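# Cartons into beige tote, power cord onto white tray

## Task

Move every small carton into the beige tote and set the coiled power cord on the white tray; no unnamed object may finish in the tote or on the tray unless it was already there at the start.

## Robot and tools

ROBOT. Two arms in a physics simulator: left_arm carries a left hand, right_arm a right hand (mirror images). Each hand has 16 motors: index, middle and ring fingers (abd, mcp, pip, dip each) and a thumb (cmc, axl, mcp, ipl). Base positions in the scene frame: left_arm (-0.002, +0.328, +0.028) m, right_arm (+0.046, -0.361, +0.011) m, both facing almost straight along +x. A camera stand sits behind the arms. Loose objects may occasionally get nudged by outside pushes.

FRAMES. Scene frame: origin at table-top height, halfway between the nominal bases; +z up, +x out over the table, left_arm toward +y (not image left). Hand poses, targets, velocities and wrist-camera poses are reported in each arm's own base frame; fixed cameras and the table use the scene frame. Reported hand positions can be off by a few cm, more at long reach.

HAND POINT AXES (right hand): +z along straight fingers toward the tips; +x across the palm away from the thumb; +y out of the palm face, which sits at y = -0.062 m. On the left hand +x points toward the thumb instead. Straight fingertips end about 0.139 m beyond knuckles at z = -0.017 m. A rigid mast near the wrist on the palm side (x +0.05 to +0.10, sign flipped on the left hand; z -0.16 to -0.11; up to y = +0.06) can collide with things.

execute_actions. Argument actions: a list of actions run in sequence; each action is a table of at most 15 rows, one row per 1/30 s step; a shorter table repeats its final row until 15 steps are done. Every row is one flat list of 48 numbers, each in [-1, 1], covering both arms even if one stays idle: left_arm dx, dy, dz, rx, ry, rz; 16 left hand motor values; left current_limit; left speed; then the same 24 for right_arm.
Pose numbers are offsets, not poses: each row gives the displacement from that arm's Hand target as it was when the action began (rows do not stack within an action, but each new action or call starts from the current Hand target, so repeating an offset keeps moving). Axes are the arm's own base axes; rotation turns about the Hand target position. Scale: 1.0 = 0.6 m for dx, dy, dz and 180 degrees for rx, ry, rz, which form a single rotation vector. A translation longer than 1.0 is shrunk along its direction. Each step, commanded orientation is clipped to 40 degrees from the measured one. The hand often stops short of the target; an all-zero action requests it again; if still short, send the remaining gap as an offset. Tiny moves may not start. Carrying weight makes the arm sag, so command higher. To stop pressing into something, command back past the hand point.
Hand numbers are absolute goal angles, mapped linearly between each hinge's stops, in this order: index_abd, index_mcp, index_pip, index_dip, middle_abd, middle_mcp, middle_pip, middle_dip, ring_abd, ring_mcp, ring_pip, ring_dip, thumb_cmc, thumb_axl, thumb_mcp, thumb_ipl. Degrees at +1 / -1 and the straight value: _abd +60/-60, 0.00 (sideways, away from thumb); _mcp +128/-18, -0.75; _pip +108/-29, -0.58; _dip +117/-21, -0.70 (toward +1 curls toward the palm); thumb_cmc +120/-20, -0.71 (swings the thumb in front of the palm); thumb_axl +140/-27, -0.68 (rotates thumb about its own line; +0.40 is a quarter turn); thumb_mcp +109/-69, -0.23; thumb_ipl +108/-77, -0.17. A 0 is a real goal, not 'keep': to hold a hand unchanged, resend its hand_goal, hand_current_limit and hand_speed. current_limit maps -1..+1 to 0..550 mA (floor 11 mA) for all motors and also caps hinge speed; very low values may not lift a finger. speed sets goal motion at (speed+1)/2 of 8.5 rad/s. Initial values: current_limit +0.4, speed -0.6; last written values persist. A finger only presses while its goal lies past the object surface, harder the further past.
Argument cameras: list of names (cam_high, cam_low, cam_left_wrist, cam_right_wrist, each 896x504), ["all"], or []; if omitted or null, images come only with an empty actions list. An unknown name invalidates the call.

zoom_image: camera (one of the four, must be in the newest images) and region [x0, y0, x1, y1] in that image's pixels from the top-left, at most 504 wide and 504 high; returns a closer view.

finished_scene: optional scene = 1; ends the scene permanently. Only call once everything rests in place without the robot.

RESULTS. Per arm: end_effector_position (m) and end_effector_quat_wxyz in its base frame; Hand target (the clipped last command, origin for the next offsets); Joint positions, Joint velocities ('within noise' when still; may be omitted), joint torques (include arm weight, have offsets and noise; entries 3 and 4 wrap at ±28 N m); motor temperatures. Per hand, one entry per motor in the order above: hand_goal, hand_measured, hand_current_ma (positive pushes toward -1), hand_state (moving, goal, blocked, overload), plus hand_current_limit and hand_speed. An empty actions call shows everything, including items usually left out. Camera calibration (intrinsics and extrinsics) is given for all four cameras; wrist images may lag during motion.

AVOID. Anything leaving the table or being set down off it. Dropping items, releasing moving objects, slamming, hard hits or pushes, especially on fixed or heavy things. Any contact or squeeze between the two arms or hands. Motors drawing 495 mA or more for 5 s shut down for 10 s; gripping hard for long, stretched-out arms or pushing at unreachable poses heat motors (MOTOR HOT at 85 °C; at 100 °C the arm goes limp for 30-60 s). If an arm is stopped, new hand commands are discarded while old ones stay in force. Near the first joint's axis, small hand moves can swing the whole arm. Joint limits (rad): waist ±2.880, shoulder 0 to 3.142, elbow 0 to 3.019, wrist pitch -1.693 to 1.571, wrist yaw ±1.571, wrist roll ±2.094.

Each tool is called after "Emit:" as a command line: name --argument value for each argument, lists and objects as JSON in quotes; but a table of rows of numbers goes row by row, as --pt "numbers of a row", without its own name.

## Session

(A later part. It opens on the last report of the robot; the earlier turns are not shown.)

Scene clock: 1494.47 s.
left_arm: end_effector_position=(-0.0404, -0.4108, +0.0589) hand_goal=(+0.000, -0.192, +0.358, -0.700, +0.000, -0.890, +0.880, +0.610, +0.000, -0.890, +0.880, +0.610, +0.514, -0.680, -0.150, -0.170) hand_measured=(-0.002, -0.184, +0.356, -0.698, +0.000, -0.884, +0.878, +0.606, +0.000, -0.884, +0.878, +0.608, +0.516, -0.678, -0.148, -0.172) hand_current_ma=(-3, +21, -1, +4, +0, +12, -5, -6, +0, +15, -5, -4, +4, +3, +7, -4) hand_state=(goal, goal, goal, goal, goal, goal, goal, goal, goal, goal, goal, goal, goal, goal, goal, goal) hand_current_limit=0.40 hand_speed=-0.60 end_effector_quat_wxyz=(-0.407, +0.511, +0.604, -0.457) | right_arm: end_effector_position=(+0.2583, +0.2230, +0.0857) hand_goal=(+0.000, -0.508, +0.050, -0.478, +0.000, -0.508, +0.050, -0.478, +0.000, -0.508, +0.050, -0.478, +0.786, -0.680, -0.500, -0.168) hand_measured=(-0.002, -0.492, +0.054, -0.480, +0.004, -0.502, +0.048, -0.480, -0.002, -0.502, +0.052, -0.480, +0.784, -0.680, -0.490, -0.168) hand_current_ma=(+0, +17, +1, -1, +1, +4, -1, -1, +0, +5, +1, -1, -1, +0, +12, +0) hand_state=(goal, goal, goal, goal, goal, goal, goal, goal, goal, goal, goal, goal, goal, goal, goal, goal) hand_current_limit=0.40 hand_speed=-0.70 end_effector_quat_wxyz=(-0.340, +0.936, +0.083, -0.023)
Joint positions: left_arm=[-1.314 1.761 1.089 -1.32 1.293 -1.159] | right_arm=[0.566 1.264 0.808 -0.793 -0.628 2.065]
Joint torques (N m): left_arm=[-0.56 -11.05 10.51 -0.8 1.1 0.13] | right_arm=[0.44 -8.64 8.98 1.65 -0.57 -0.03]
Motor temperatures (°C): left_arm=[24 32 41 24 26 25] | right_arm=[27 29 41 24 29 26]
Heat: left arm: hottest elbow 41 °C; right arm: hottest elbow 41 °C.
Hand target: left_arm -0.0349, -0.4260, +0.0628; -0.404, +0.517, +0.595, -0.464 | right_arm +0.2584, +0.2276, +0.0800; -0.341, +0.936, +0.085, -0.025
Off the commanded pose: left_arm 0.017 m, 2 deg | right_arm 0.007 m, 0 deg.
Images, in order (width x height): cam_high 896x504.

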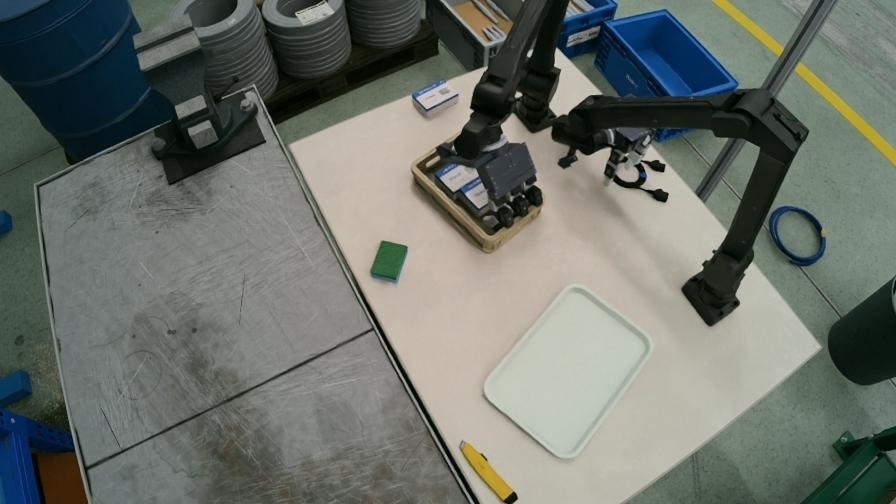

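Emit:
execute_actions --actions '[[[0.0165,-0.0033,-0.03,0,0,0,0,-0.192,0.358,-0.7,0,-0.89,0.88,0.61,0,-0.89,0.88,0.61,0.514,-0.68,-0.15,-0.17,0.4,-0.6,0.0092,-0.044,-0.005,0,0,0,0,-0.507,0.05,-0.478,0,-0.507,0.05,-0.478,0,-0.507,0.05,-0.478,0.786,-0.68,-0.5,-0.168,0.4,-0.7]],[[0.0,0,-0.028,0,0,0,0,-0.192,0.358,-0.7,0,-0.89,0.88,0.61,0,-0.89,0.88,0.61,0.514,-0.68,-0.15,-0.17,0.4,-0.6,0.0092,-0.044,0,0,0,0,0,-0.507,0.05,-0.478,0,-0.507,0.05,-0.478,0,-0.507,0.05,-0.478,0.786,-0.68,-0.5,-0.168,0.4,-0.7]]]' --cameras '["cam_high"]'

Emit:
zoom_image --camera "cam_high" --region '[600, 130, 680, 210]'

Emit:
zoom_image --camera "cam_high" --region '[390, 80, 570, 260]'

Scene clock: 1525.17 s.
left_arm: end_effector_position=(-0.0349, -0.4110, +0.0287) hand_goal=(+0.000, -0.192, +0.358, -0.700, +0.000, -0.890, +0.880, +0.610, +0.000, -0.890, +0.880, +0.610, +0.514, -0.680, -0.150, -0.170) hand_measured=(-0.002, -0.184, +0.356, -0.698, +0.000, -0.884, +0.878, +0.606, +0.000, -0.884, +0.878, +0.608, +0.516, -0.678, -0.148, -0.172) hand_current_ma=(-3, +21, -1, +4, +0, +12, -5, -6, +0, +15, -5, -4, +4, +3, +7, -4) hand_state=(goal, goal, goal, goal, goal, goal, goal, goal, goal, goal, goal, goal, goal, goal, goal, goal) hand_current_limit=0.40 hand_speed=-0.60 end_effector_quat_wxyz=(-0.420, +0.508, +0.601, -0.451) | right_arm: end_effector_position=(+0.2692, +0.1819, +0.0784) hand_goal=(+0.000, -0.508, +0.050, -0.478, +0.000, -0.508, +0.050, -0.478, +0.000, -0.508, +0.050, -0.478, +0.786, -0.680, -0.500, -0.168) hand_measured=(+0.000, -0.516, +0.044, -0.480, +0.002, -0.512, +0.048, -0.480, -0.002, -0.508, +0.048, -0.480, +0.784, -0.680, -0.490, -0.168) hand_current_ma=(+0, -8, -4, -1, +1, -3, -1, -1, +0, +0, -1, -1, -1, +0, +12, +0) hand_state=(goal, goal, goal, goal, goal, goal, goal, goal, goal, goal, goal, goal, goal, goal, goal, goal) hand_current_limit=0.40 hand_speed=-0.70 end_effector_quat_wxyz=(-0.345, +0.934, +0.088, -0.025)
Joint positions: left_arm=[-1.301 1.858 1.109 -1.369 1.287 -1.054] | right_arm=[0.436 1.264 0.791 -0.875 -0.676 1.898]
Joint torques (N m): left_arm=[-0.79 -12.45 9.18 0.09 0.85 0.14] | right_arm=[-1.14 -9.93 8.55 0.12 -0.34 -0.15]
Heat: left arm: hottest elbow 43 °C; right arm: hottest elbow 37 °C.
Hand target: left_arm -0.0251, -0.4280, +0.0281; -0.404, +0.518, +0.595, -0.464 | right_arm +0.2694, +0.1748, +0.0770; -0.341, +0.936, +0.085, -0.025
Off the commanded pose: left_arm 0.020 m, 3 deg | right_arm 0.007 m, 1 deg.
Images, in order (width x height): cam_high 896x504.

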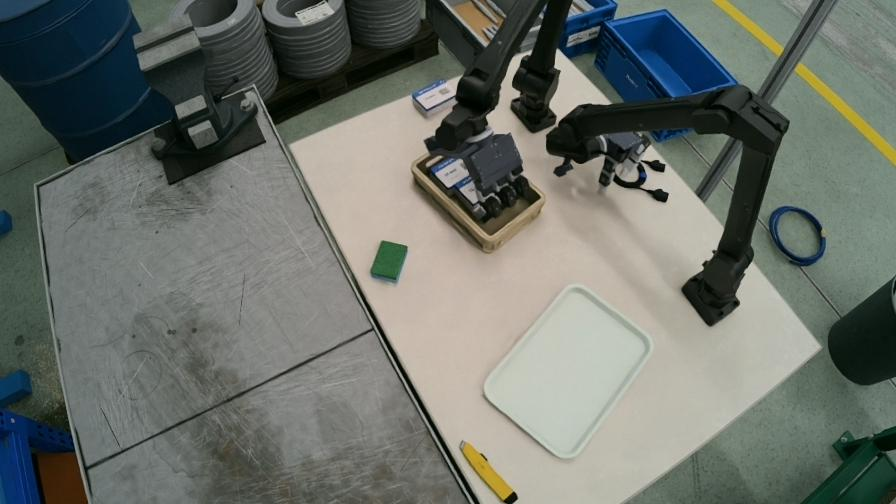

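Scaled by 6.300 from the camera's 896x504 image, which has a finer 1280x720 frame.

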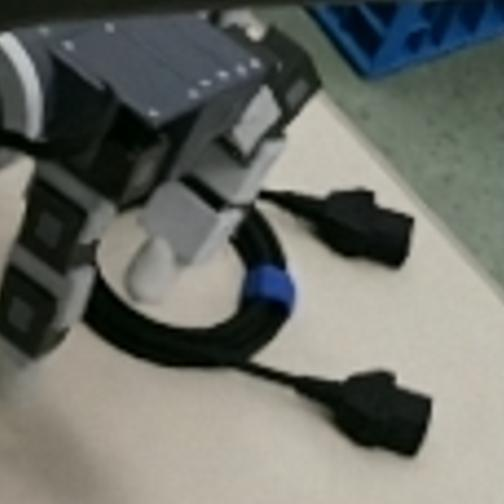

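Scaled by 2.800 from the camera's 896x504 image, which has a finer 1280x720 frame.

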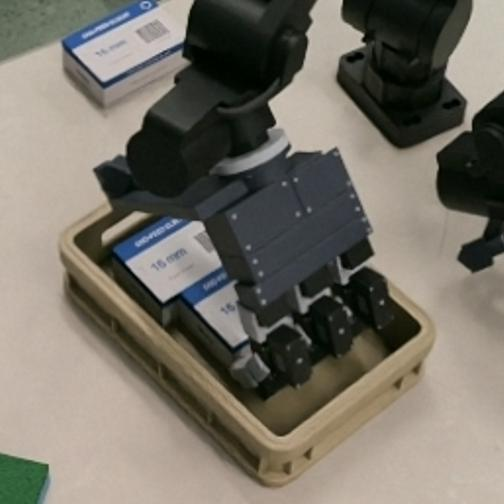

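Emit:
execute_actions --actions '[[[-0.006,-0.006,-0.027,0,0,0,0,-0.192,0.358,-0.7,0,-0.89,0.88,0.61,0,-0.89,0.88,0.61,0.514,-0.68,-0.15,-0.17,0.4,-0.6,0.005,-0.025,0,0,0,0,0,-0.507,0.05,-0.478,0,-0.507,0.05,-0.478,0,-0.507,0.05,-0.478,0.786,-0.68,-0.5,-0.168,0.4,-0.7]]]' --cameras '["cam_high"]'

Emit:
zoom_image --camera "cam_high" --region '[600, 130, 680, 210]'

Emit:
zoom_image --camera "cam_high" --region '[390, 80, 570, 260]'

Scene clock: 1543.40 s.
left_arm: end_effector_position=(-0.0345, -0.4180, +0.0212) hand_goal=(+0.000, -0.192, +0.358, -0.700, +0.000, -0.890, +0.880, +0.610, +0.000, -0.890, +0.880, +0.610, +0.514, -0.680, -0.150, -0.170) hand_measured=(-0.006, -0.184, +0.382, -0.688, +0.000, -0.884, +0.878, +0.606, +0.000, -0.884, +0.878, +0.608, +0.516, -0.678, -0.148, -0.172) hand_current_ma=(-8, +20, +63, +28, +0, +12, -5, -6, +0, +15, -5, -4, +4, +3, +6, -4) hand_state=(goal, goal, blocked, goal, goal, goal, goal, goal, goal, goal, goal, goal, goal, goal, goal, goal) hand_current_limit=0.40 hand_speed=-0.60 end_effector_quat_wxyz=(-0.415, +0.507, +0.600, -0.459) | right_arm: end_effector_position=(+0.2724, +0.1671, +0.0779) hand_goal=(+0.000, -0.508, +0.050, -0.478, +0.000, -0.508, +0.050, -0.478, +0.000, -0.508, +0.050, -0.478, +0.786, -0.680, -0.500, -0.168) hand_measured=(+0.000, -0.518, +0.044, -0.480, +0.002, -0.514, +0.046, -0.480, -0.002, -0.508, +0.048, -0.480, +0.784, -0.680, -0.490, -0.168) hand_current_ma=(+0, -10, -5, -1, +1, -4, -2, -1, +0, +0, -1, -1, -1, +0, +12, +0) hand_state=(goal, goal, goal, goal, goal, goal, goal, goal, goal, goal, goal, goal, goal, goal, goal, goal) hand_current_limit=0.40 hand_speed=-0.70 end_effector_quat_wxyz=(-0.345, +0.934, +0.088, -0.026)
Joint positions: left_arm=[-1.301 1.872 1.109 -1.319 1.299 -1.078] | right_arm=[0.391 1.264 0.791 -0.913 -0.685 1.839]
Joint torques (N m): left_arm=[-0.38 -10.58 8.61 0.69 0.6 0.05] | right_arm=[-1.55 -10.46 8.36 -0.02 -0.31 -0.21]
Motor temperatures (°C): left_arm=[24 32 42 24 26 25] | right_arm=[27 29 36 24 28 26]
Heat: left arm: hottest elbow 42 °C; right arm: hottest elbow 36 °C.
Hand target: left_arm -0.0287, -0.4316, +0.0120; -0.404, +0.518, +0.595, -0.464 | right_arm +0.2724, +0.1598, +0.0770; -0.341, +0.936, +0.085, -0.025
Off the commanded pose: left_arm 0.018 m, 2 deg | right_arm 0.007 m, 1 deg.
Images, in order (width x height): cam_high 896x504.

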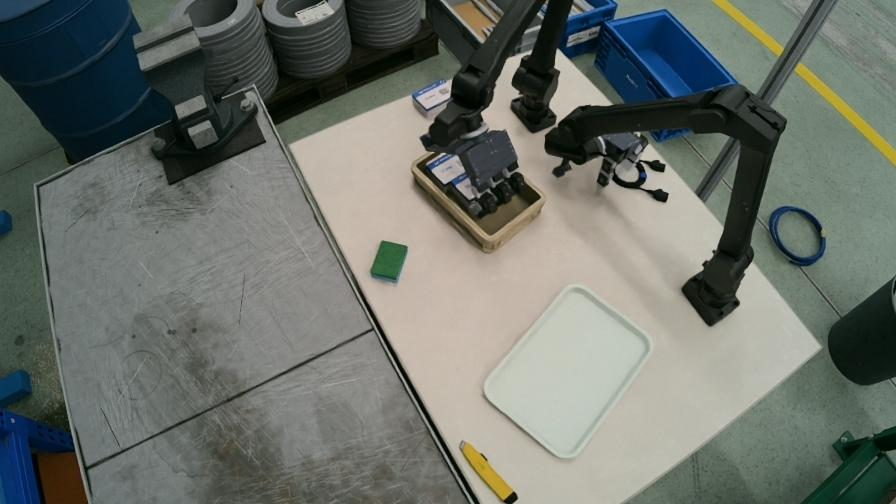

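Scaled by 6.300 from the camera's 896x504 image, which has a finer 1280x720 frame.

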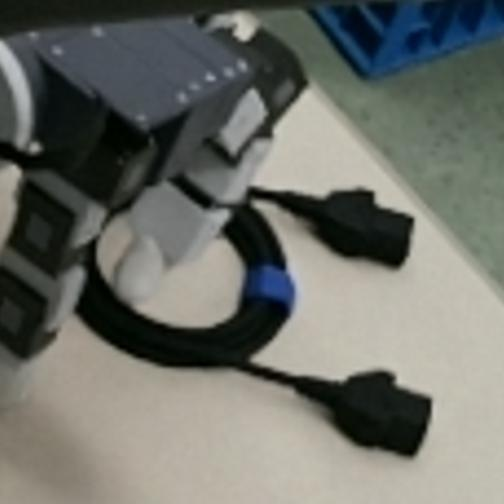

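Scaled by 2.800 from the camera's 896x504 image, which has a finer 1280x720 frame.

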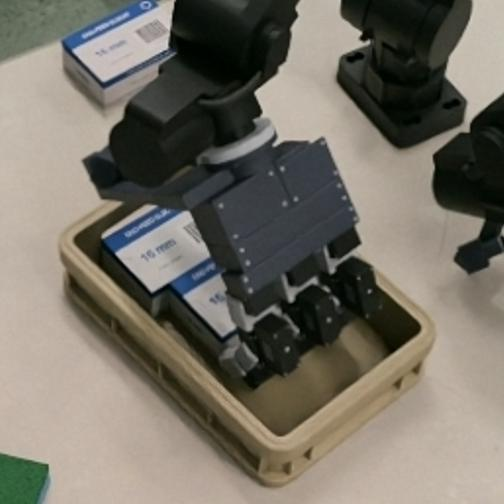

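Emit:
execute_actions --actions '[[[0,0,0,0,0,0,0,-0.11,0.358,-0.7,0,-0.89,0.88,0.61,0,-0.89,0.88,0.61,0.514,-0.68,0.0,-0.17,0.4,-0.6,-0.005,0.01,0.1,0,0,0,0,-0.507,0.05,-0.478,0,-0.507,0.05,-0.478,0,-0.507,0.05,-0.478,0.786,-0.68,-0.5,-0.168,0.4,-0.7]],[[0,0,0,0,0,0,0,-0.05,0.358,-0.7,0,-0.89,0.88,0.61,0,-0.89,0.88,0.61,0.514,-0.68,0.05,-0.17,0.4,-0.6,0,0,0.15,0.0,0.0,0,0,-0.507,0.05,-0.478,0,-0.507,0.05,-0.478,0,-0.507,0.05,-0.478,0.786,-0.68,-0.169,-0.168,0.4,-0.7]]]' --cameras '["cam_high","cam_left_wrist"]'

Emit:
zoom_image --camera "cam_high" --region '[600, 130, 680, 210]'

Emit:
zoom_image --camera "cam_high" --region '[390, 80, 570, 260]'

Scene clock: 1563.13 s.
left_arm: end_effector_position=(-0.0341, -0.4192, +0.0192) hand_goal=(+0.000, -0.050, +0.358, -0.700, +0.000, -0.890, +0.880, +0.610, +0.000, -0.890, +0.880, +0.610, +0.514, -0.680, +0.050, -0.170) hand_measured=(-0.004, -0.056, +0.370, -0.692, +0.000, -0.884, +0.878, +0.606, +0.000, -0.884, +0.878, +0.608, +0.516, -0.678, +0.046, -0.172) hand_current_ma=(-6, -15, +31, +19, +0, +12, -5, -6, +0, +15, -5, -4, +4, +3, -10, -4) hand_state=(goal, goal, goal, goal, goal, goal, goal, goal, goal, goal, goal, goal, goal, goal, goal, goal) hand_current_limit=0.40 hand_speed=-0.60 end_effector_quat_wxyz=(-0.413, +0.508, +0.599, -0.460) | right_arm: end_effector_position=(+0.2572, +0.1594, +0.2089) hand_goal=(+0.000, -0.508, +0.050, -0.478, +0.000, -0.508, +0.050, -0.478, +0.000, -0.508, +0.050, -0.478, +0.786, -0.680, -0.170, -0.168) hand_measured=(+0.004, -0.506, +0.046, -0.480, +0.002, -0.506, +0.046, -0.480, +0.002, -0.506, +0.046, -0.480, +0.784, -0.680, -0.168, -0.168) hand_current_ma=(+1, +0, -2, -1, +1, +1, -2, -1, +0, +1, -3, -1, -1, +0, +1, +0) hand_state=(goal, goal, goal, goal, goal, goal, goal, goal, goal, goal, goal, goal, goal, goal, goal, goal) hand_current_limit=0.40 hand_speed=-0.70 end_effector_quat_wxyz=(-0.336, +0.938, +0.076, -0.040)
Joint positions: left_arm=[-1.301 1.876 1.109 -1.31 1.299 -1.078] | right_arm=[0.391 1.135 1.048 -1.328 -0.675 1.855]
Joint torques (N m): left_arm=[-1.32 -10.7 8.5 0.29 0.62 0.03] | right_arm=[-0.73 -8.41 14.72 0.01 -0.59 -0.09]
Heat: left arm: hottest elbow 41 °C; right arm: hottest elbow 35 °C.
Hand target: left_arm -0.0287, -0.4316, +0.0119; -0.404, +0.518, +0.595, -0.464 | right_arm +0.2694, +0.1658, +0.2270; -0.341, +0.936, +0.085, -0.025
Off the commanded pose: left_arm 0.015 m, 2 deg | right_arm 0.023 m, 2 deg.
camera_calibration:
cam_left_wrist: T_world_to_cam=[[-0.0298998, -0.845438, 0.533236, -0.402678], [0.543567, 0.433943, 0.71849, 0.130909], [-0.838833, 0.311332, 0.446578, 0.218585], [0, 0, 0, 1]] pos_world=[0.100158, -0.465299, 0.0230505]
Images, in order (width x height): cam_high 896x504, cam_left_wrist 896x504.

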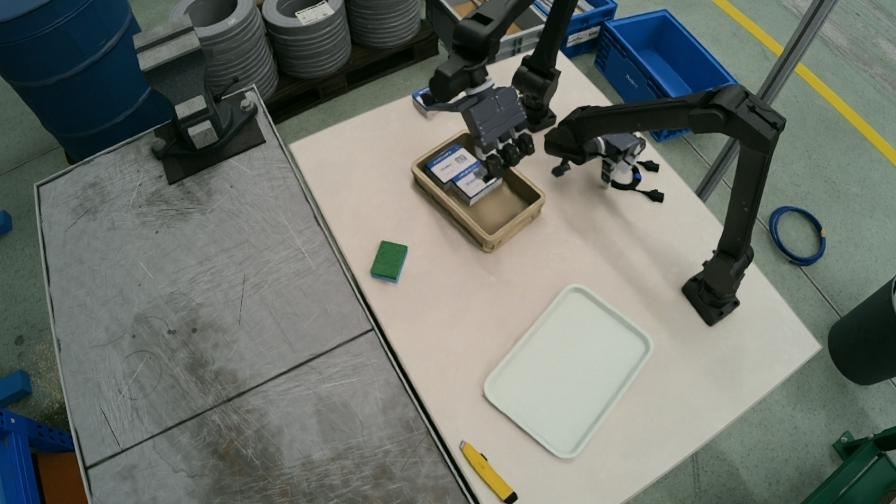

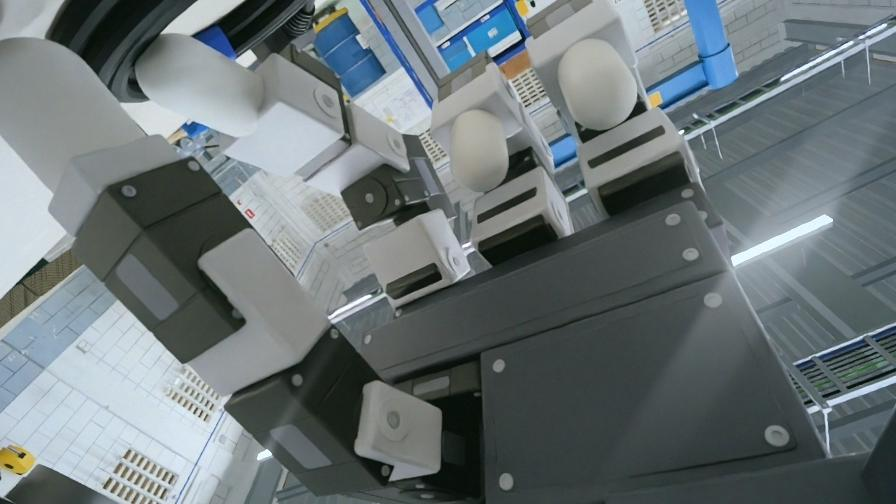

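Scaled by 6.300 from the camera's 896x504 image, which has a finer 1280x720 frame.

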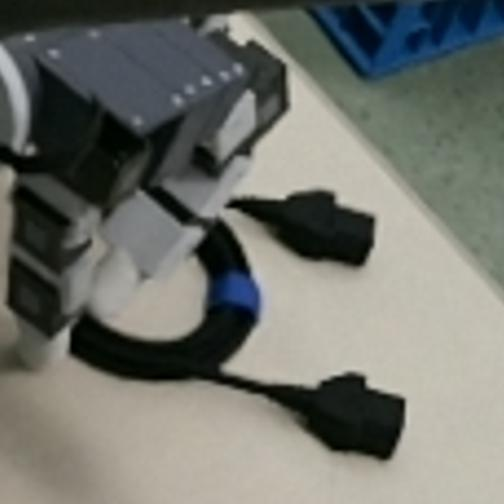

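Scaled by 2.800 from the camera's 896x504 image, which has a finer 1280x720 frame.

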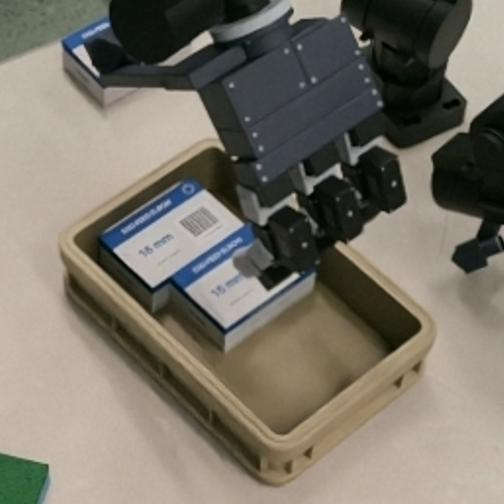

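Emit:
execute_actions --actions '[[[0,0,0,0,0,0,0,-0.0,0.358,-0.7,0,-0.89,0.88,0.61,0,-0.89,0.88,0.61,0.514,-0.68,0.12,-0.17,0.2,-0.7,0,0,0,0,0,0,0,-0.507,0.01,-0.478,0,-0.507,0.01,-0.478,0,-0.507,0.01,-0.478,0.786,-0.68,-0.169,-0.168,0.4,-0.7]]]' --cameras '["cam_high"]'

Emit:
zoom_image --camera "cam_high" --region '[600, 130, 680, 210]'

Scene clock: 1574.83 s.
left_arm: end_effector_position=(-0.0339, -0.4191, +0.0184) hand_goal=(+0.000, +0.000, +0.358, -0.700, +0.000, -0.890, +0.880, +0.610, +0.000, -0.890, +0.880, +0.610, +0.514, -0.680, +0.120, -0.170) hand_measured=(-0.002, -0.024, +0.364, -0.694, +0.000, -0.884, +0.878, +0.606, +0.000, -0.884, +0.878, +0.608, +0.516, -0.678, +0.086, -0.176) hand_current_ma=(-4, -74, +13, +11, +0, +12, -5, -6, +0, +16, -5, -4, +4, +3, -144, -21) hand_state=(goal, blocked, goal, goal, goal, goal, goal, goal, goal, goal, goal, goal, goal, goal, blocked, goal) hand_current_limit=0.20 hand_speed=-0.70 end_effector_quat_wxyz=(-0.413, +0.509, +0.600, -0.460) | right_arm: end_effector_position=(+0.2572, +0.1594, +0.2089) hand_goal=(+0.000, -0.508, +0.010, -0.478, +0.000, -0.508, +0.010, -0.478, +0.000, -0.508, +0.010, -0.478, +0.786, -0.680, -0.170, -0.168) hand_measured=(+0.004, -0.506, +0.012, -0.480, +0.002, -0.506, +0.012, -0.480, +0.002, -0.506, +0.012, -0.480, +0.784, -0.680, -0.168, -0.168) hand_current_ma=(+1, +0, +1, -1, +1, +1, +1, -1, +0, +1, +1, -1, -1, +0, +1, +0) hand_state=(goal, goal, goal, goal, goal, goal, goal, goal, goal, goal, goal, goal, goal, goal, goal, goal) hand_current_limit=0.40 hand_speed=-0.70 end_effector_quat_wxyz=(-0.336, +0.938, +0.076, -0.040)
Joint positions: left_arm=[-1.301 1.877 1.109 -1.308 1.298 -1.078] | right_arm=[0.391 1.135 1.048 -1.328 -0.675 1.855]
Joint torques (N m): left_arm=[-1.14 -10.99 8.65 0.43 0.72 0.07] | right_arm=[-0.44 -8.06 14.68 -0.02 -0.63 -0.13]
Heat: left arm: hottest elbow 41 °C; right arm: hottest elbow 35 °C.
Hand target: left_arm -0.0287, -0.4316, +0.0119; -0.404, +0.518, +0.595, -0.464 | right_arm +0.2694, +0.1658, +0.2270; -0.341, +0.936, +0.085, -0.025
Off the commanded pose: left_arm 0.015 m, 2 deg | right_arm 0.023 m, 2 deg.
Images, in order (width x height): cam_high 896x504.

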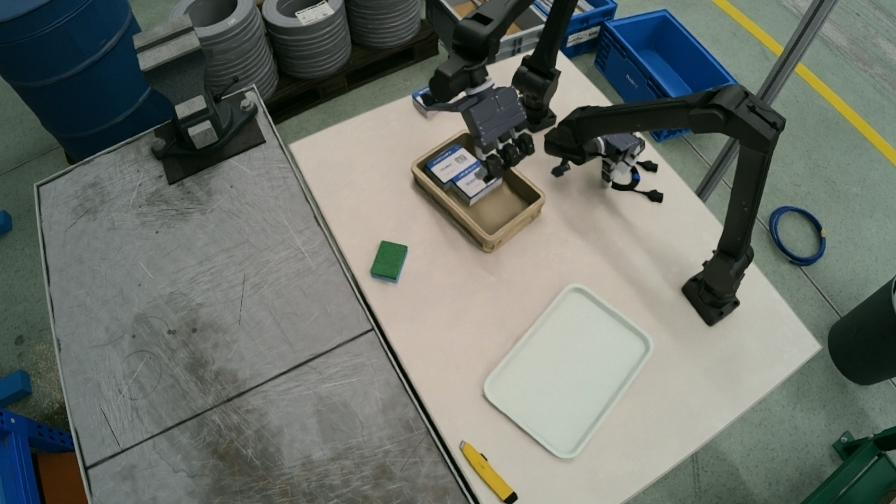

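Scaled by 6.300 from the camera's 896x504 image, which has a finer 1280x720 frame.

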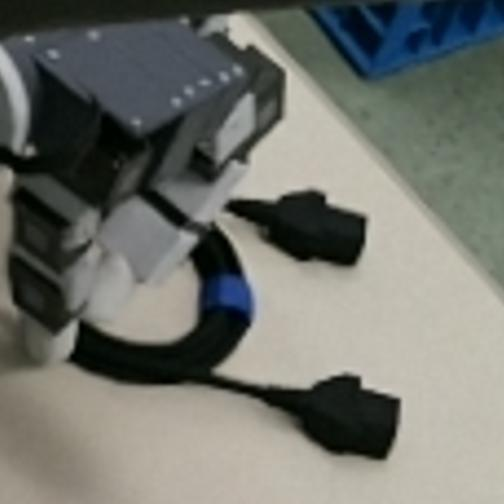

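Emit:
execute_actions --actions '[[[0,0,0,0,0,0,0,0.04,0.358,-0.7,0,-0.89,0.88,0.61,0,-0.89,0.88,0.61,0.514,-0.68,0.18,-0.17,0.3,-0.7,0,0,0,0,0,0,0,-0.507,0.01,-0.478,0,-0.507,0.01,-0.478,0,-0.507,0.01,-0.478,0.786,-0.68,-0.169,-0.168,0.4,-0.7]],[[0,0,0.05,0,0,0,0,0.04,0.358,-0.7,0,-0.89,0.88,0.61,0,-0.89,0.88,0.61,0.514,-0.68,0.18,-0.17,0.3,-0.7,0,0,0,0,0,0,0,-0.507,0.01,-0.478,0,-0.507,0.01,-0.478,0,-0.507,0.01,-0.478,0.786,-0.68,-0.169,-0.168,0.4,-0.7]]]' --cameras '["cam_high","cam_left_wrist"]'

Emit:
zoom_image --camera "cam_high" --region '[600, 130, 680, 210]'

Scene clock: 1584.00 s.
left_arm: end_effector_position=(-0.0343, -0.4156, +0.0283) hand_goal=(+0.000, +0.040, +0.358, -0.700, +0.000, -0.890, +0.880, +0.610, +0.000, -0.890, +0.880, +0.610, +0.514, -0.680, +0.180, -0.170) hand_measured=(+0.000, -0.002, +0.348, -0.704, +0.000, -0.884, +0.878, +0.606, +0.000, -0.884, +0.878, +0.608, +0.516, -0.678, +0.132, -0.186) hand_current_ma=(-1, -144, -22, -5, +0, +12, -5, -6, +0, +16, -5, -4, +4, +3, -212, -61) hand_state=(goal, blocked, goal, goal, goal, goal, goal, goal, goal, goal, goal, goal, goal, goal, blocked, goal) hand_current_limit=0.30 hand_speed=-0.70 end_effector_quat_wxyz=(-0.417, +0.507, +0.602, -0.455) | right_arm: end_effector_position=(+0.2572, +0.1594, +0.2089) hand_goal=(+0.000, -0.508, +0.010, -0.478, +0.000, -0.508, +0.010, -0.478, +0.000, -0.508, +0.010, -0.478, +0.786, -0.680, -0.170, -0.168) hand_measured=(+0.004, -0.506, +0.012, -0.480, +0.002, -0.506, +0.012, -0.480, +0.002, -0.506, +0.012, -0.480, +0.784, -0.680, -0.168, -0.168) hand_current_ma=(+1, +0, +1, -1, +1, +1, +1, -1, +0, +1, +1, -1, -1, +0, +1, +0) hand_state=(goal, goal, goal, goal, goal, goal, goal, goal, goal, goal, goal, goal, goal, goal, goal, goal) hand_current_limit=0.40 hand_speed=-0.70 end_effector_quat_wxyz=(-0.336, +0.938, +0.076, -0.040)
Joint positions: left_arm=[-1.301 1.858 1.112 -1.343 1.293 -1.078] | right_arm=[0.391 1.135 1.048 -1.328 -0.675 1.855]
Joint torques (N m): left_arm=[-1.38 -14.1 9.8 -0.95 0.88 -0.03] | right_arm=[0.5 -7.94 14.76 -0.08 -0.59 -0.06]
Heat: left arm: hottest elbow 41 °C; right arm: hottest elbow 36 °C.
Hand target: left_arm -0.0287, -0.4317, +0.0420; -0.404, +0.518, +0.595, -0.464 | right_arm +0.2694, +0.1658, +0.2270; -0.341, +0.936, +0.085, -0.025
Off the commanded pose: left_arm 0.022 m, 2 deg | right_arm 0.023 m, 2 deg.
camera_calibration:
cam_left_wrist: T_world_to_cam=[[-0.0336434, -0.852507, 0.521631, -0.407293], [0.543456, 0.422416, 0.72541, 0.117857], [-0.838763, 0.307889, 0.449089, 0.211757], [0, 0, 0, 1]] pos_world=[0.099861, -0.462203, 0.0318646]
Images, in order (width x height): cam_high 896x504, cam_left_wrist 896x504.

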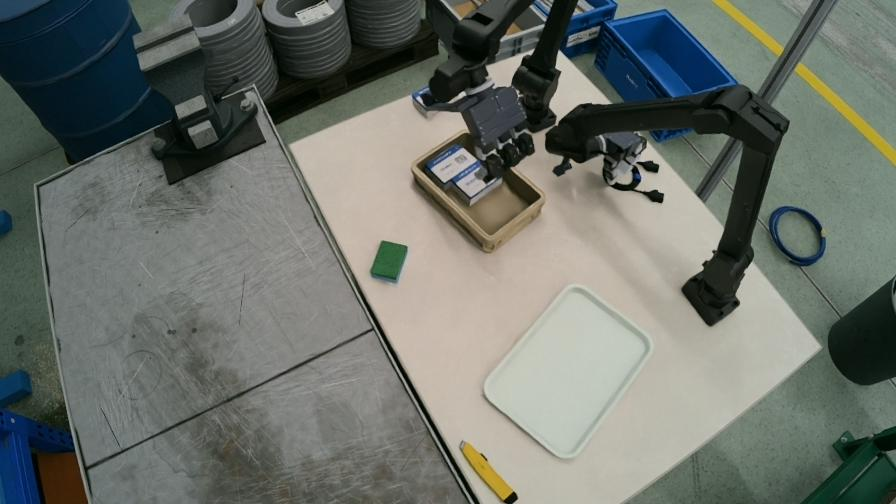

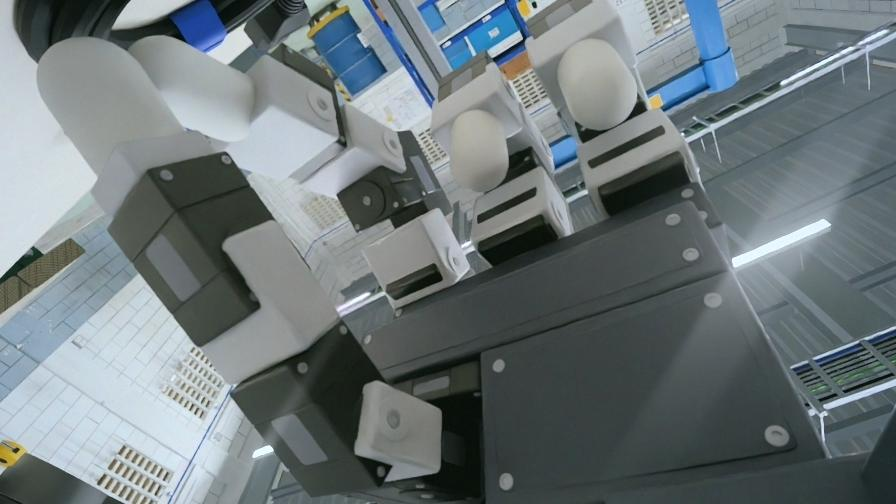

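Scaled by 6.300 from the camera's 896x504 image, which has a finer 1280x720 frame.

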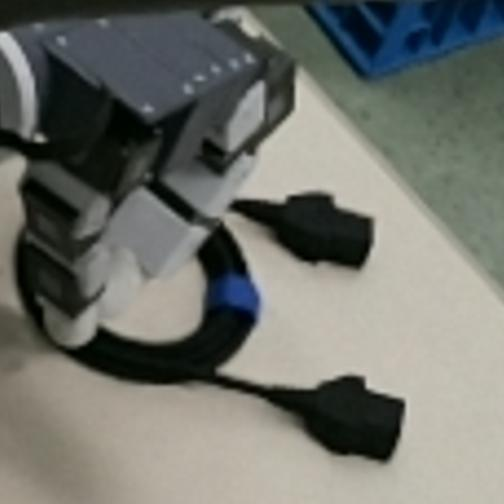

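Emit:
execute_actions --actions '[[[0,0,0.03,0,0,0,0,-0.192,0.358,-0.7,0,-0.89,0.88,0.61,0,-0.89,0.88,0.61,0.514,-0.68,-0.15,-0.17,0.4,-0.6,0,0,0.06,-0.1364,-0.0265,0,0,-0.507,0.01,-0.478,0,-0.507,0.01,-0.478,0,-0.507,0.01,-0.478,0.786,-0.68,-0.169,-0.168,0.4,-0.7]],[[0.0203,0.003,0.0,0,0,0,0,-0.192,0.358,-0.7,0,-0.89,0.88,0.61,0,-0.89,0.88,0.61,0.514,-0.68,-0.15,-0.17,0.4,-0.6,0,-0.08,0,0,0,0.195,0,-0.507,0.01,-0.478,0,-0.507,0.01,-0.478,0,-0.507,0.01,-0.478,0.786,-0.68,-0.169,-0.168,0.4,-0.7]],[[0,0,-0.05,0,0,0,0,-0.192,0.358,-0.7,0,-0.89,0.88,0.61,0,-0.89,0.88,0.61,0.514,-0.68,-0.15,-0.17,0.4,-0.6,0,-0.08,0,0,0,0.2,0,-0.507,0.01,-0.478,0,-0.507,0.01,-0.478,0,-0.507,0.01,-0.478,0.786,-0.68,-0.169,-0.168,0.4,-0.7]]]' --cameras '["cam_high"]'

Emit:
zoom_image --camera "cam_high" --region '[590, 130, 670, 210]'

Scene clock: 1683.70 s.
left_arm: end_effector_position=(-0.0249, -0.4177, +0.0318) hand_goal=(+0.000, -0.192, +0.358, -0.700, +0.000, -0.890, +0.880, +0.610, +0.000, -0.890, +0.880, +0.610, +0.514, -0.680, -0.150, -0.170) hand_measured=(+0.000, -0.180, +0.354, -0.702, +0.000, -0.884, +0.878, +0.606, +0.000, -0.884, +0.878, +0.608, +0.516, -0.678, -0.148, -0.172) hand_current_ma=(-1, +29, -10, -5, +0, +12, -5, -6, +0, +16, -5, -4, +4, +3, +7, -5) hand_state=(goal, goal, goal, goal, goal, goal, goal, goal, goal, goal, goal, goal, goal, goal, goal, goal) hand_current_limit=0.40 hand_speed=-0.60 end_effector_quat_wxyz=(-0.418, +0.510, +0.600, -0.453) | right_arm: end_effector_position=(+0.2692, +0.0735, +0.2634) hand_goal=(+0.000, -0.508, +0.010, -0.478, +0.000, -0.508, +0.010, -0.478, +0.000, -0.508, +0.010, -0.478, +0.786, -0.680, -0.170, -0.168) hand_measured=(+0.002, -0.510, +0.010, -0.480, +0.002, -0.508, +0.010, -0.480, +0.002, -0.508, +0.010, -0.480, +0.786, -0.680, -0.166, -0.168) hand_current_ma=(+1, +0, +0, -1, +1, +0, +0, -1, +0, +0, +0, -1, +0, +0, +2, +0) hand_state=(goal, goal, goal, goal, goal, goal, goal, goal, goal, goal, goal, goal, goal, goal, goal, goal) hand_current_limit=0.40 hand_speed=-0.70 end_effector_quat_wxyz=(-0.056, +0.772, +0.633, +0.008)
Joint positions: left_arm=[-1.283 1.876 1.145 -1.428 1.278 -1.002] | right_arm=[0.446 0.912 1.035 -1.704 -0.112 0.642]
Joint torques (N m): left_arm=[-0.85 -12.28 8.23 -0.14 0.87 0.08] | right_arm=[-1.03 -5.13 9.58 0.24 -0.08 -0.13]
Heat: left arm: hottest elbow 41 °C; right arm: hottest elbow 39 °C.
Hand target: left_arm -0.0165, -0.4299, +0.0300; -0.404, +0.517, +0.595, -0.464 | right_arm +0.2693, +0.0698, +0.2629; -0.104, +0.750, +0.648, -0.079
Off the commanded pose: left_arm 0.015 m, 2 deg | right_arm 0.004 m, 12 deg.
joint sent to its limit (right arm) — joint 4 (wrist pitch), lower limit. The joint targets are off in orientation, not in position.
Images, in order (width x height): cam_high 896x504.

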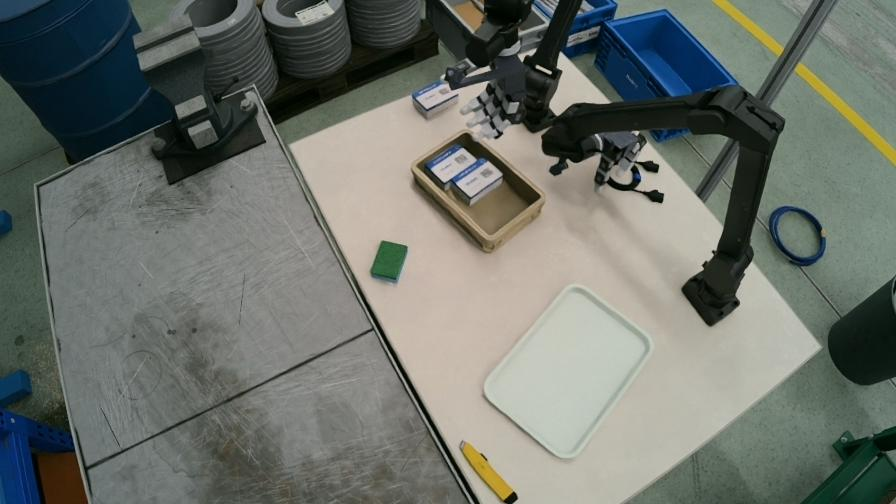

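Scaled by 6.300 from the camera's 896x504 image, which has a finer 1280x720 frame.

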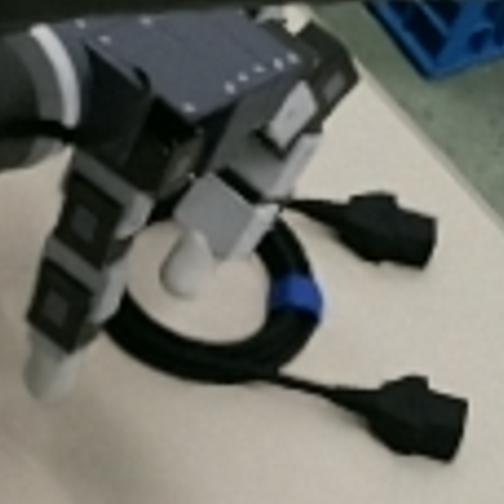

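Emit:
execute_actions --actions '[[[0,0,-0.03,0,0,0,0,-0.192,0.358,-0.7,0,-0.89,0.88,0.61,0,-0.89,0.88,0.61,0.514,-0.68,-0.15,-0.17,0.4,-0.6,0,-0.08,0,-0.013,-0.082,0,0,-0.507,0.01,-0.478,0,-0.507,0.01,-0.478,0,-0.507,0.01,-0.478,0.786,-0.68,-0.169,-0.168,0.4,-0.7]]]' --cameras '[]'

Emit:
execute_actions --actions '[[[0,0,-0.01,0,0,0,0,-0.192,0.358,-0.7,0,-0.89,0.88,0.61,0,-0.89,0.88,0.61,0.514,-0.68,-0.15,-0.17,0.4,-0.6,0,-0.08,0,0,0,0.2,0,-0.507,0.01,-0.478,0,-0.507,0.01,-0.478,0,-0.507,0.01,-0.478,0.786,-0.68,-0.169,-0.168,0.4,-0.7]]]' --cameras '["cam_high","cam_left_wrist"]'

Emit:
zoom_image --camera "cam_high" --region '[590, 130, 670, 210]'

Scene clock: 1702.63 s.
left_arm: end_effector_position=(-0.0236, -0.4221, +0.0175) hand_goal=(+0.000, -0.192, +0.358, -0.700, +0.000, -0.890, +0.880, +0.610, +0.000, -0.890, +0.880, +0.610, +0.514, -0.680, -0.150, -0.170) hand_measured=(+0.000, -0.180, +0.354, -0.702, +0.000, -0.884, +0.878, +0.606, +0.000, -0.884, +0.878, +0.608, +0.516, -0.678, -0.148, -0.172) hand_current_ma=(-1, +29, -10, -5, +0, +12, -5, -6, +0, +16, -5, -4, +4, +3, +4, -5) hand_state=(goal, goal, goal, goal, goal, goal, goal, goal, goal, goal, goal, goal, goal, goal, goal, goal) hand_current_limit=0.40 hand_speed=-0.60 end_effector_quat_wxyz=(-0.414, +0.513, +0.598, -0.456) | right_arm: end_effector_position=(+0.2713, +0.0251, +0.2610) hand_goal=(+0.000, -0.508, +0.010, -0.478, +0.000, -0.508, +0.010, -0.478, +0.000, -0.508, +0.010, -0.478, +0.786, -0.680, -0.170, -0.168) hand_measured=(+0.002, -0.510, +0.010, -0.480, +0.002, -0.510, +0.010, -0.480, +0.002, -0.510, +0.010, -0.480, +0.786, -0.680, -0.166, -0.168) hand_current_ma=(+1, -1, +0, -1, +1, -1, +0, -1, +0, +0, +0, -1, +0, +0, +2, +0) hand_state=(goal, goal, goal, goal, goal, goal, goal, goal, goal, goal, goal, goal, goal, goal, goal, goal) hand_current_limit=0.40 hand_speed=-0.70 end_effector_quat_wxyz=(-0.004, +0.755, +0.656, +0.001)
Joint positions: left_arm=[-1.283 1.904 1.145 -1.388 1.279 -1.001] | right_arm=[0.298 0.844 0.976 -1.704 -0.009 0.438]
Joint torques (N m): left_arm=[-0.85 -12.28 7.19 0.05 0.88 0.11] | right_arm=[-1.08 -5.25 9.62 0.01 -0.01 -0.07]
Heat: left arm: hottest elbow 41 °C; right arm: hottest elbow 39 °C.
Hand target: left_arm -0.0164, -0.4299, +0.0119; -0.403, +0.518, +0.595, -0.464 | right_arm +0.2693, +0.0218, +0.2630; -0.004, +0.756, +0.655, +0.005
Off the commanded pose: left_arm 0.012 m, 2 deg | right_arm 0.004 m, 0 deg.
No camera images: "cameras" was empty.

Scene clock: 1704.07 s.
left_arm: end_effector_position=(-0.0234, -0.4235, +0.0170) hand_goal=(+0.000, -0.192, +0.358, -0.700, +0.000, -0.890, +0.880, +0.610, +0.000, -0.890, +0.880, +0.610, +0.514, -0.680, -0.150, -0.170) hand_measured=(+0.000, -0.180, +0.354, -0.702, +0.000, -0.884, +0.878, +0.606, +0.000, -0.884, +0.878, +0.608, +0.506, -0.678, -0.152, -0.172) hand_current_ma=(-1, +29, -10, -5, +0, +12, -5, -6, +0, +16, -5, -4, -16, +3, -4, -5) hand_state=(goal, goal, goal, goal, goal, goal, goal, goal, goal, goal, goal, goal, goal, goal, goal, goal) hand_current_limit=0.40 hand_speed=-0.60 end_effector_quat_wxyz=(-0.411, +0.515, +0.597, -0.458) | right_arm: end_effector_position=(+0.2589, -0.0236, +0.2469) hand_goal=(+0.000, -0.508, +0.010, -0.478, +0.000, -0.508, +0.010, -0.478, +0.000, -0.508, +0.010, -0.478, +0.786, -0.680, -0.170, -0.168) hand_measured=(+0.002, -0.510, +0.010, -0.480, +0.002, -0.510, +0.010, -0.480, +0.002, -0.510, +0.010, -0.480, +0.786, -0.680, -0.166, -0.168) hand_current_ma=(+1, -1, +0, -1, +1, -1, +0, -1, +0, -1, +0, -1, +0, +0, +3, +0) hand_state=(goal, goal, goal, goal, goal, goal, goal, goal, goal, goal, goal, goal, goal, goal, goal, goal) hand_current_limit=0.40 hand_speed=-0.70 end_effector_quat_wxyz=(+0.005, +0.535, +0.845, -0.013)
Joint positions: left_arm=[-1.283 1.904 1.145 -1.381 1.28 -1.001] | right_arm=[-0.195 0.773 0.909 -1.706 0.028 -0.637]
Joint torques (N m): left_arm=[-0.56 -10.99 7.01 0.14 0.8 0.1] | right_arm=[-1.08 -1.32 13.78 0.17 -0.27 -0.12]
Heat: left arm: hottest elbow 41 °C; right arm: hottest elbow 39 °C.
Hand target: left_arm -0.0164, -0.4298, +0.0059; -0.404, +0.518, +0.595, -0.464 | right_arm +0.2694, -0.0262, +0.2631; -0.005, +0.517, +0.856, +0.003
Off the commanded pose: left_arm 0.015 m, 1 deg | right_arm 0.019 m, 3 deg.
joint sent to its limit (right arm) — joint 4 (wrist pitch), lower limit. The joint targets are off in orientation, not in position.
camera_calibration:
cam_left_wrist: T_world_to_cam=[[-0.0433563, -0.841007, 0.539284, -0.40339], [0.542137, 0.433599, 0.719777, 0.128306], [-0.839171, 0.323573, 0.437142, 0.235252], [0, 0, 0, 1]] pos_world=[0.110367, -0.471009, 0.0223518]
Images, in order (width x height): cam_high 896x504, cam_left_wrist 896x504.

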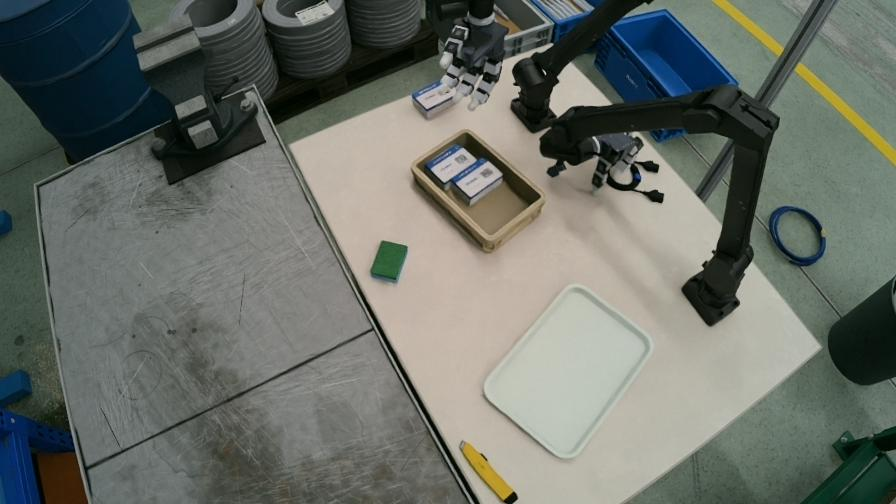

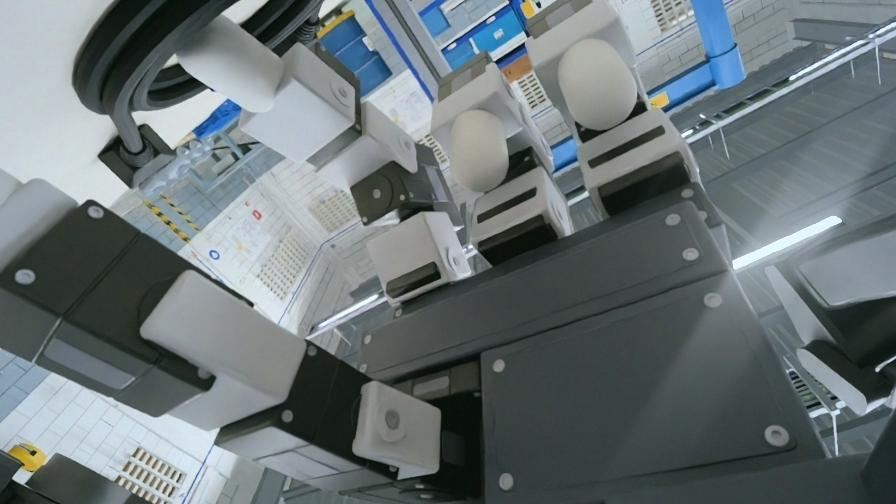

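Scaled by 6.300 from the camera's 896x504 image, which has a finer 1280x720 frame.

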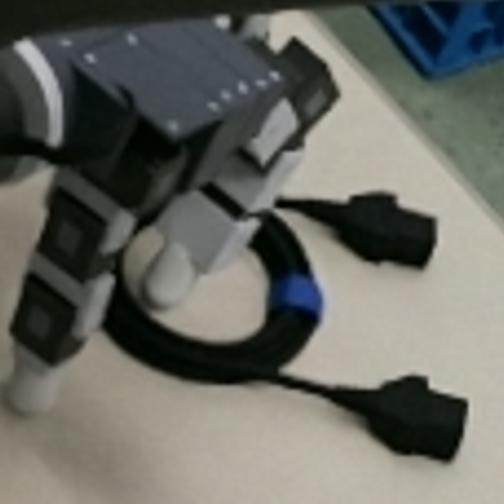

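Emit:
execute_actions --actions '[[[0.0133,0,-0.006,0,0,0,0,-0.09,0.358,-0.7,0,-0.89,0.88,0.61,0,-0.89,0.88,0.61,0.514,-0.68,-0.05,-0.17,0.4,-0.6,0,-0.09,0,0,0,0.2,0,-0.507,0.01,-0.478,0,-0.507,0.01,-0.478,0,-0.507,0.01,-0.478,0.786,-0.68,-0.169,-0.168,0.4,-0.7]],[[0,0,0,0,0,0,0,-0.09,0.358,-0.7,0,-0.89,0.88,0.61,0,-0.89,0.88,0.61,0.514,-0.68,0.05,-0.17,0.4,-0.6,0,-0.09,0,0,0,0.195,0,-0.507,0.01,-0.478,0,-0.507,0.01,-0.478,0,-0.507,0.01,-0.478,0.786,-0.68,-0.169,-0.168,0.4,-0.7]]]' --cameras '["cam_high","cam_left_wrist"]'

Emit:
zoom_image --camera "cam_high" --region '[590, 130, 670, 210]'

Scene clock: 1740.17 s.
left_arm: end_effector_position=(-0.0125, -0.4227, +0.0168) hand_goal=(+0.000, -0.090, +0.358, -0.700, +0.000, -0.890, +0.880, +0.610, +0.000, -0.890, +0.880, +0.610, +0.514, -0.680, +0.050, -0.170) hand_measured=(+0.000, -0.090, +0.352, -0.704, +0.000, -0.884, +0.878, +0.606, +0.000, -0.884, +0.878, +0.608, +0.506, -0.680, -0.064, -0.190) hand_current_ma=(-1, +0, -11, -6, +0, +12, -5, -6, +0, +16, -5, -4, -18, +1, -385, -77) hand_state=(goal, goal, goal, goal, goal, goal, goal, goal, goal, goal, goal, goal, goal, goal, blocked, blocked) hand_current_limit=0.40 hand_speed=-0.60 end_effector_quat_wxyz=(-0.406, +0.512, +0.601, -0.460) | right_arm: end_effector_position=(+0.2577, -0.1286, +0.2461) hand_goal=(+0.000, -0.508, +0.010, -0.478, +0.000, -0.508, +0.010, -0.478, +0.000, -0.508, +0.010, -0.478, +0.786, -0.680, -0.170, -0.168) hand_measured=(+0.002, -0.510, +0.010, -0.480, +0.002, -0.510, +0.010, -0.480, +0.002, -0.510, +0.010, -0.480, +0.786, -0.680, -0.166, -0.168) hand_current_ma=(+1, -1, +0, -1, +1, -1, +0, -1, +0, -1, +0, -1, +0, +0, +3, +0) hand_state=(goal, goal, goal, goal, goal, goal, goal, goal, goal, goal, goal, goal, goal, goal, goal, goal) hand_current_limit=0.40 hand_speed=-0.70 end_effector_quat_wxyz=(-0.069, +0.060, +0.994, -0.059)
Joint positions: left_arm=[-1.259 1.905 1.148 -1.395 1.269 -0.985] | right_arm=[-0.648 1.171 1.167 -1.618 0.175 -2.094]
Joint torques (N m): left_arm=[-1.55 -9.64 7.94 -0.64 0.87 0.4] | right_arm=[0.5 -7.94 14.57 -0.4 0.05 -0.16]
Heat: left arm: hottest elbow 39 °C; right arm: hottest elbow 40 °C.
Hand target: left_arm -0.0086, -0.4298, +0.0023; -0.404, +0.518, +0.595, -0.464 | right_arm +0.2693, -0.1342, +0.2629; -0.006, -0.077, +0.997, -0.001
Off the commanded pose: left_arm 0.017 m, 1 deg | right_arm 0.021 m, 19 deg.
joint sent to its limit (right arm) — joint 6 (wrist roll), lower limit. The joint targets are off in orientation, not in position.
camera_calibration:
cam_left_wrist: T_world_to_cam=[[-0.0350769, -0.840935, 0.539998, -0.401952], [0.531031, 0.442056, 0.722906, 0.12552], [-0.846626, 0.312113, 0.431057, 0.239313], [0, 0, 0, 1]] pos_world=[0.121854, -0.468195, 0.0231573]
Images, in order (width x height): cam_high 896x504, cam_left_wrist 896x504.

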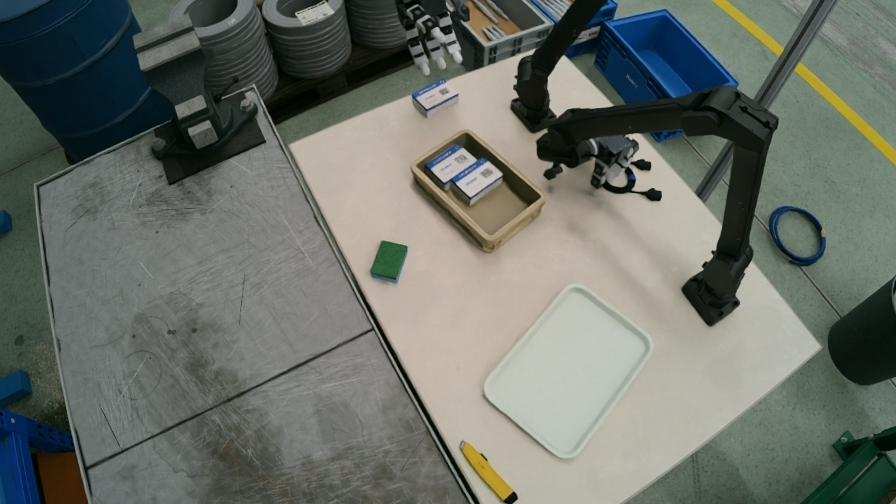

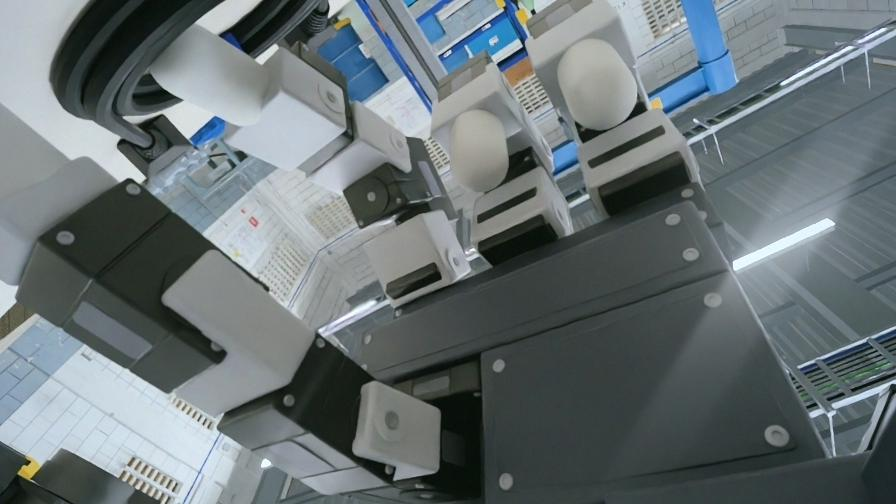

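Scaled by 6.300 from the camera's 896x504 image, which has a finer 1280x720 frame.

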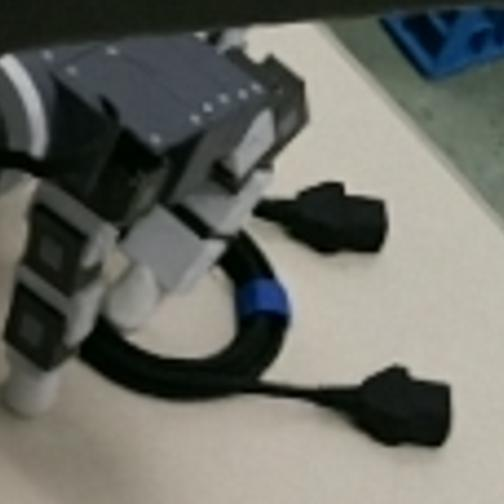

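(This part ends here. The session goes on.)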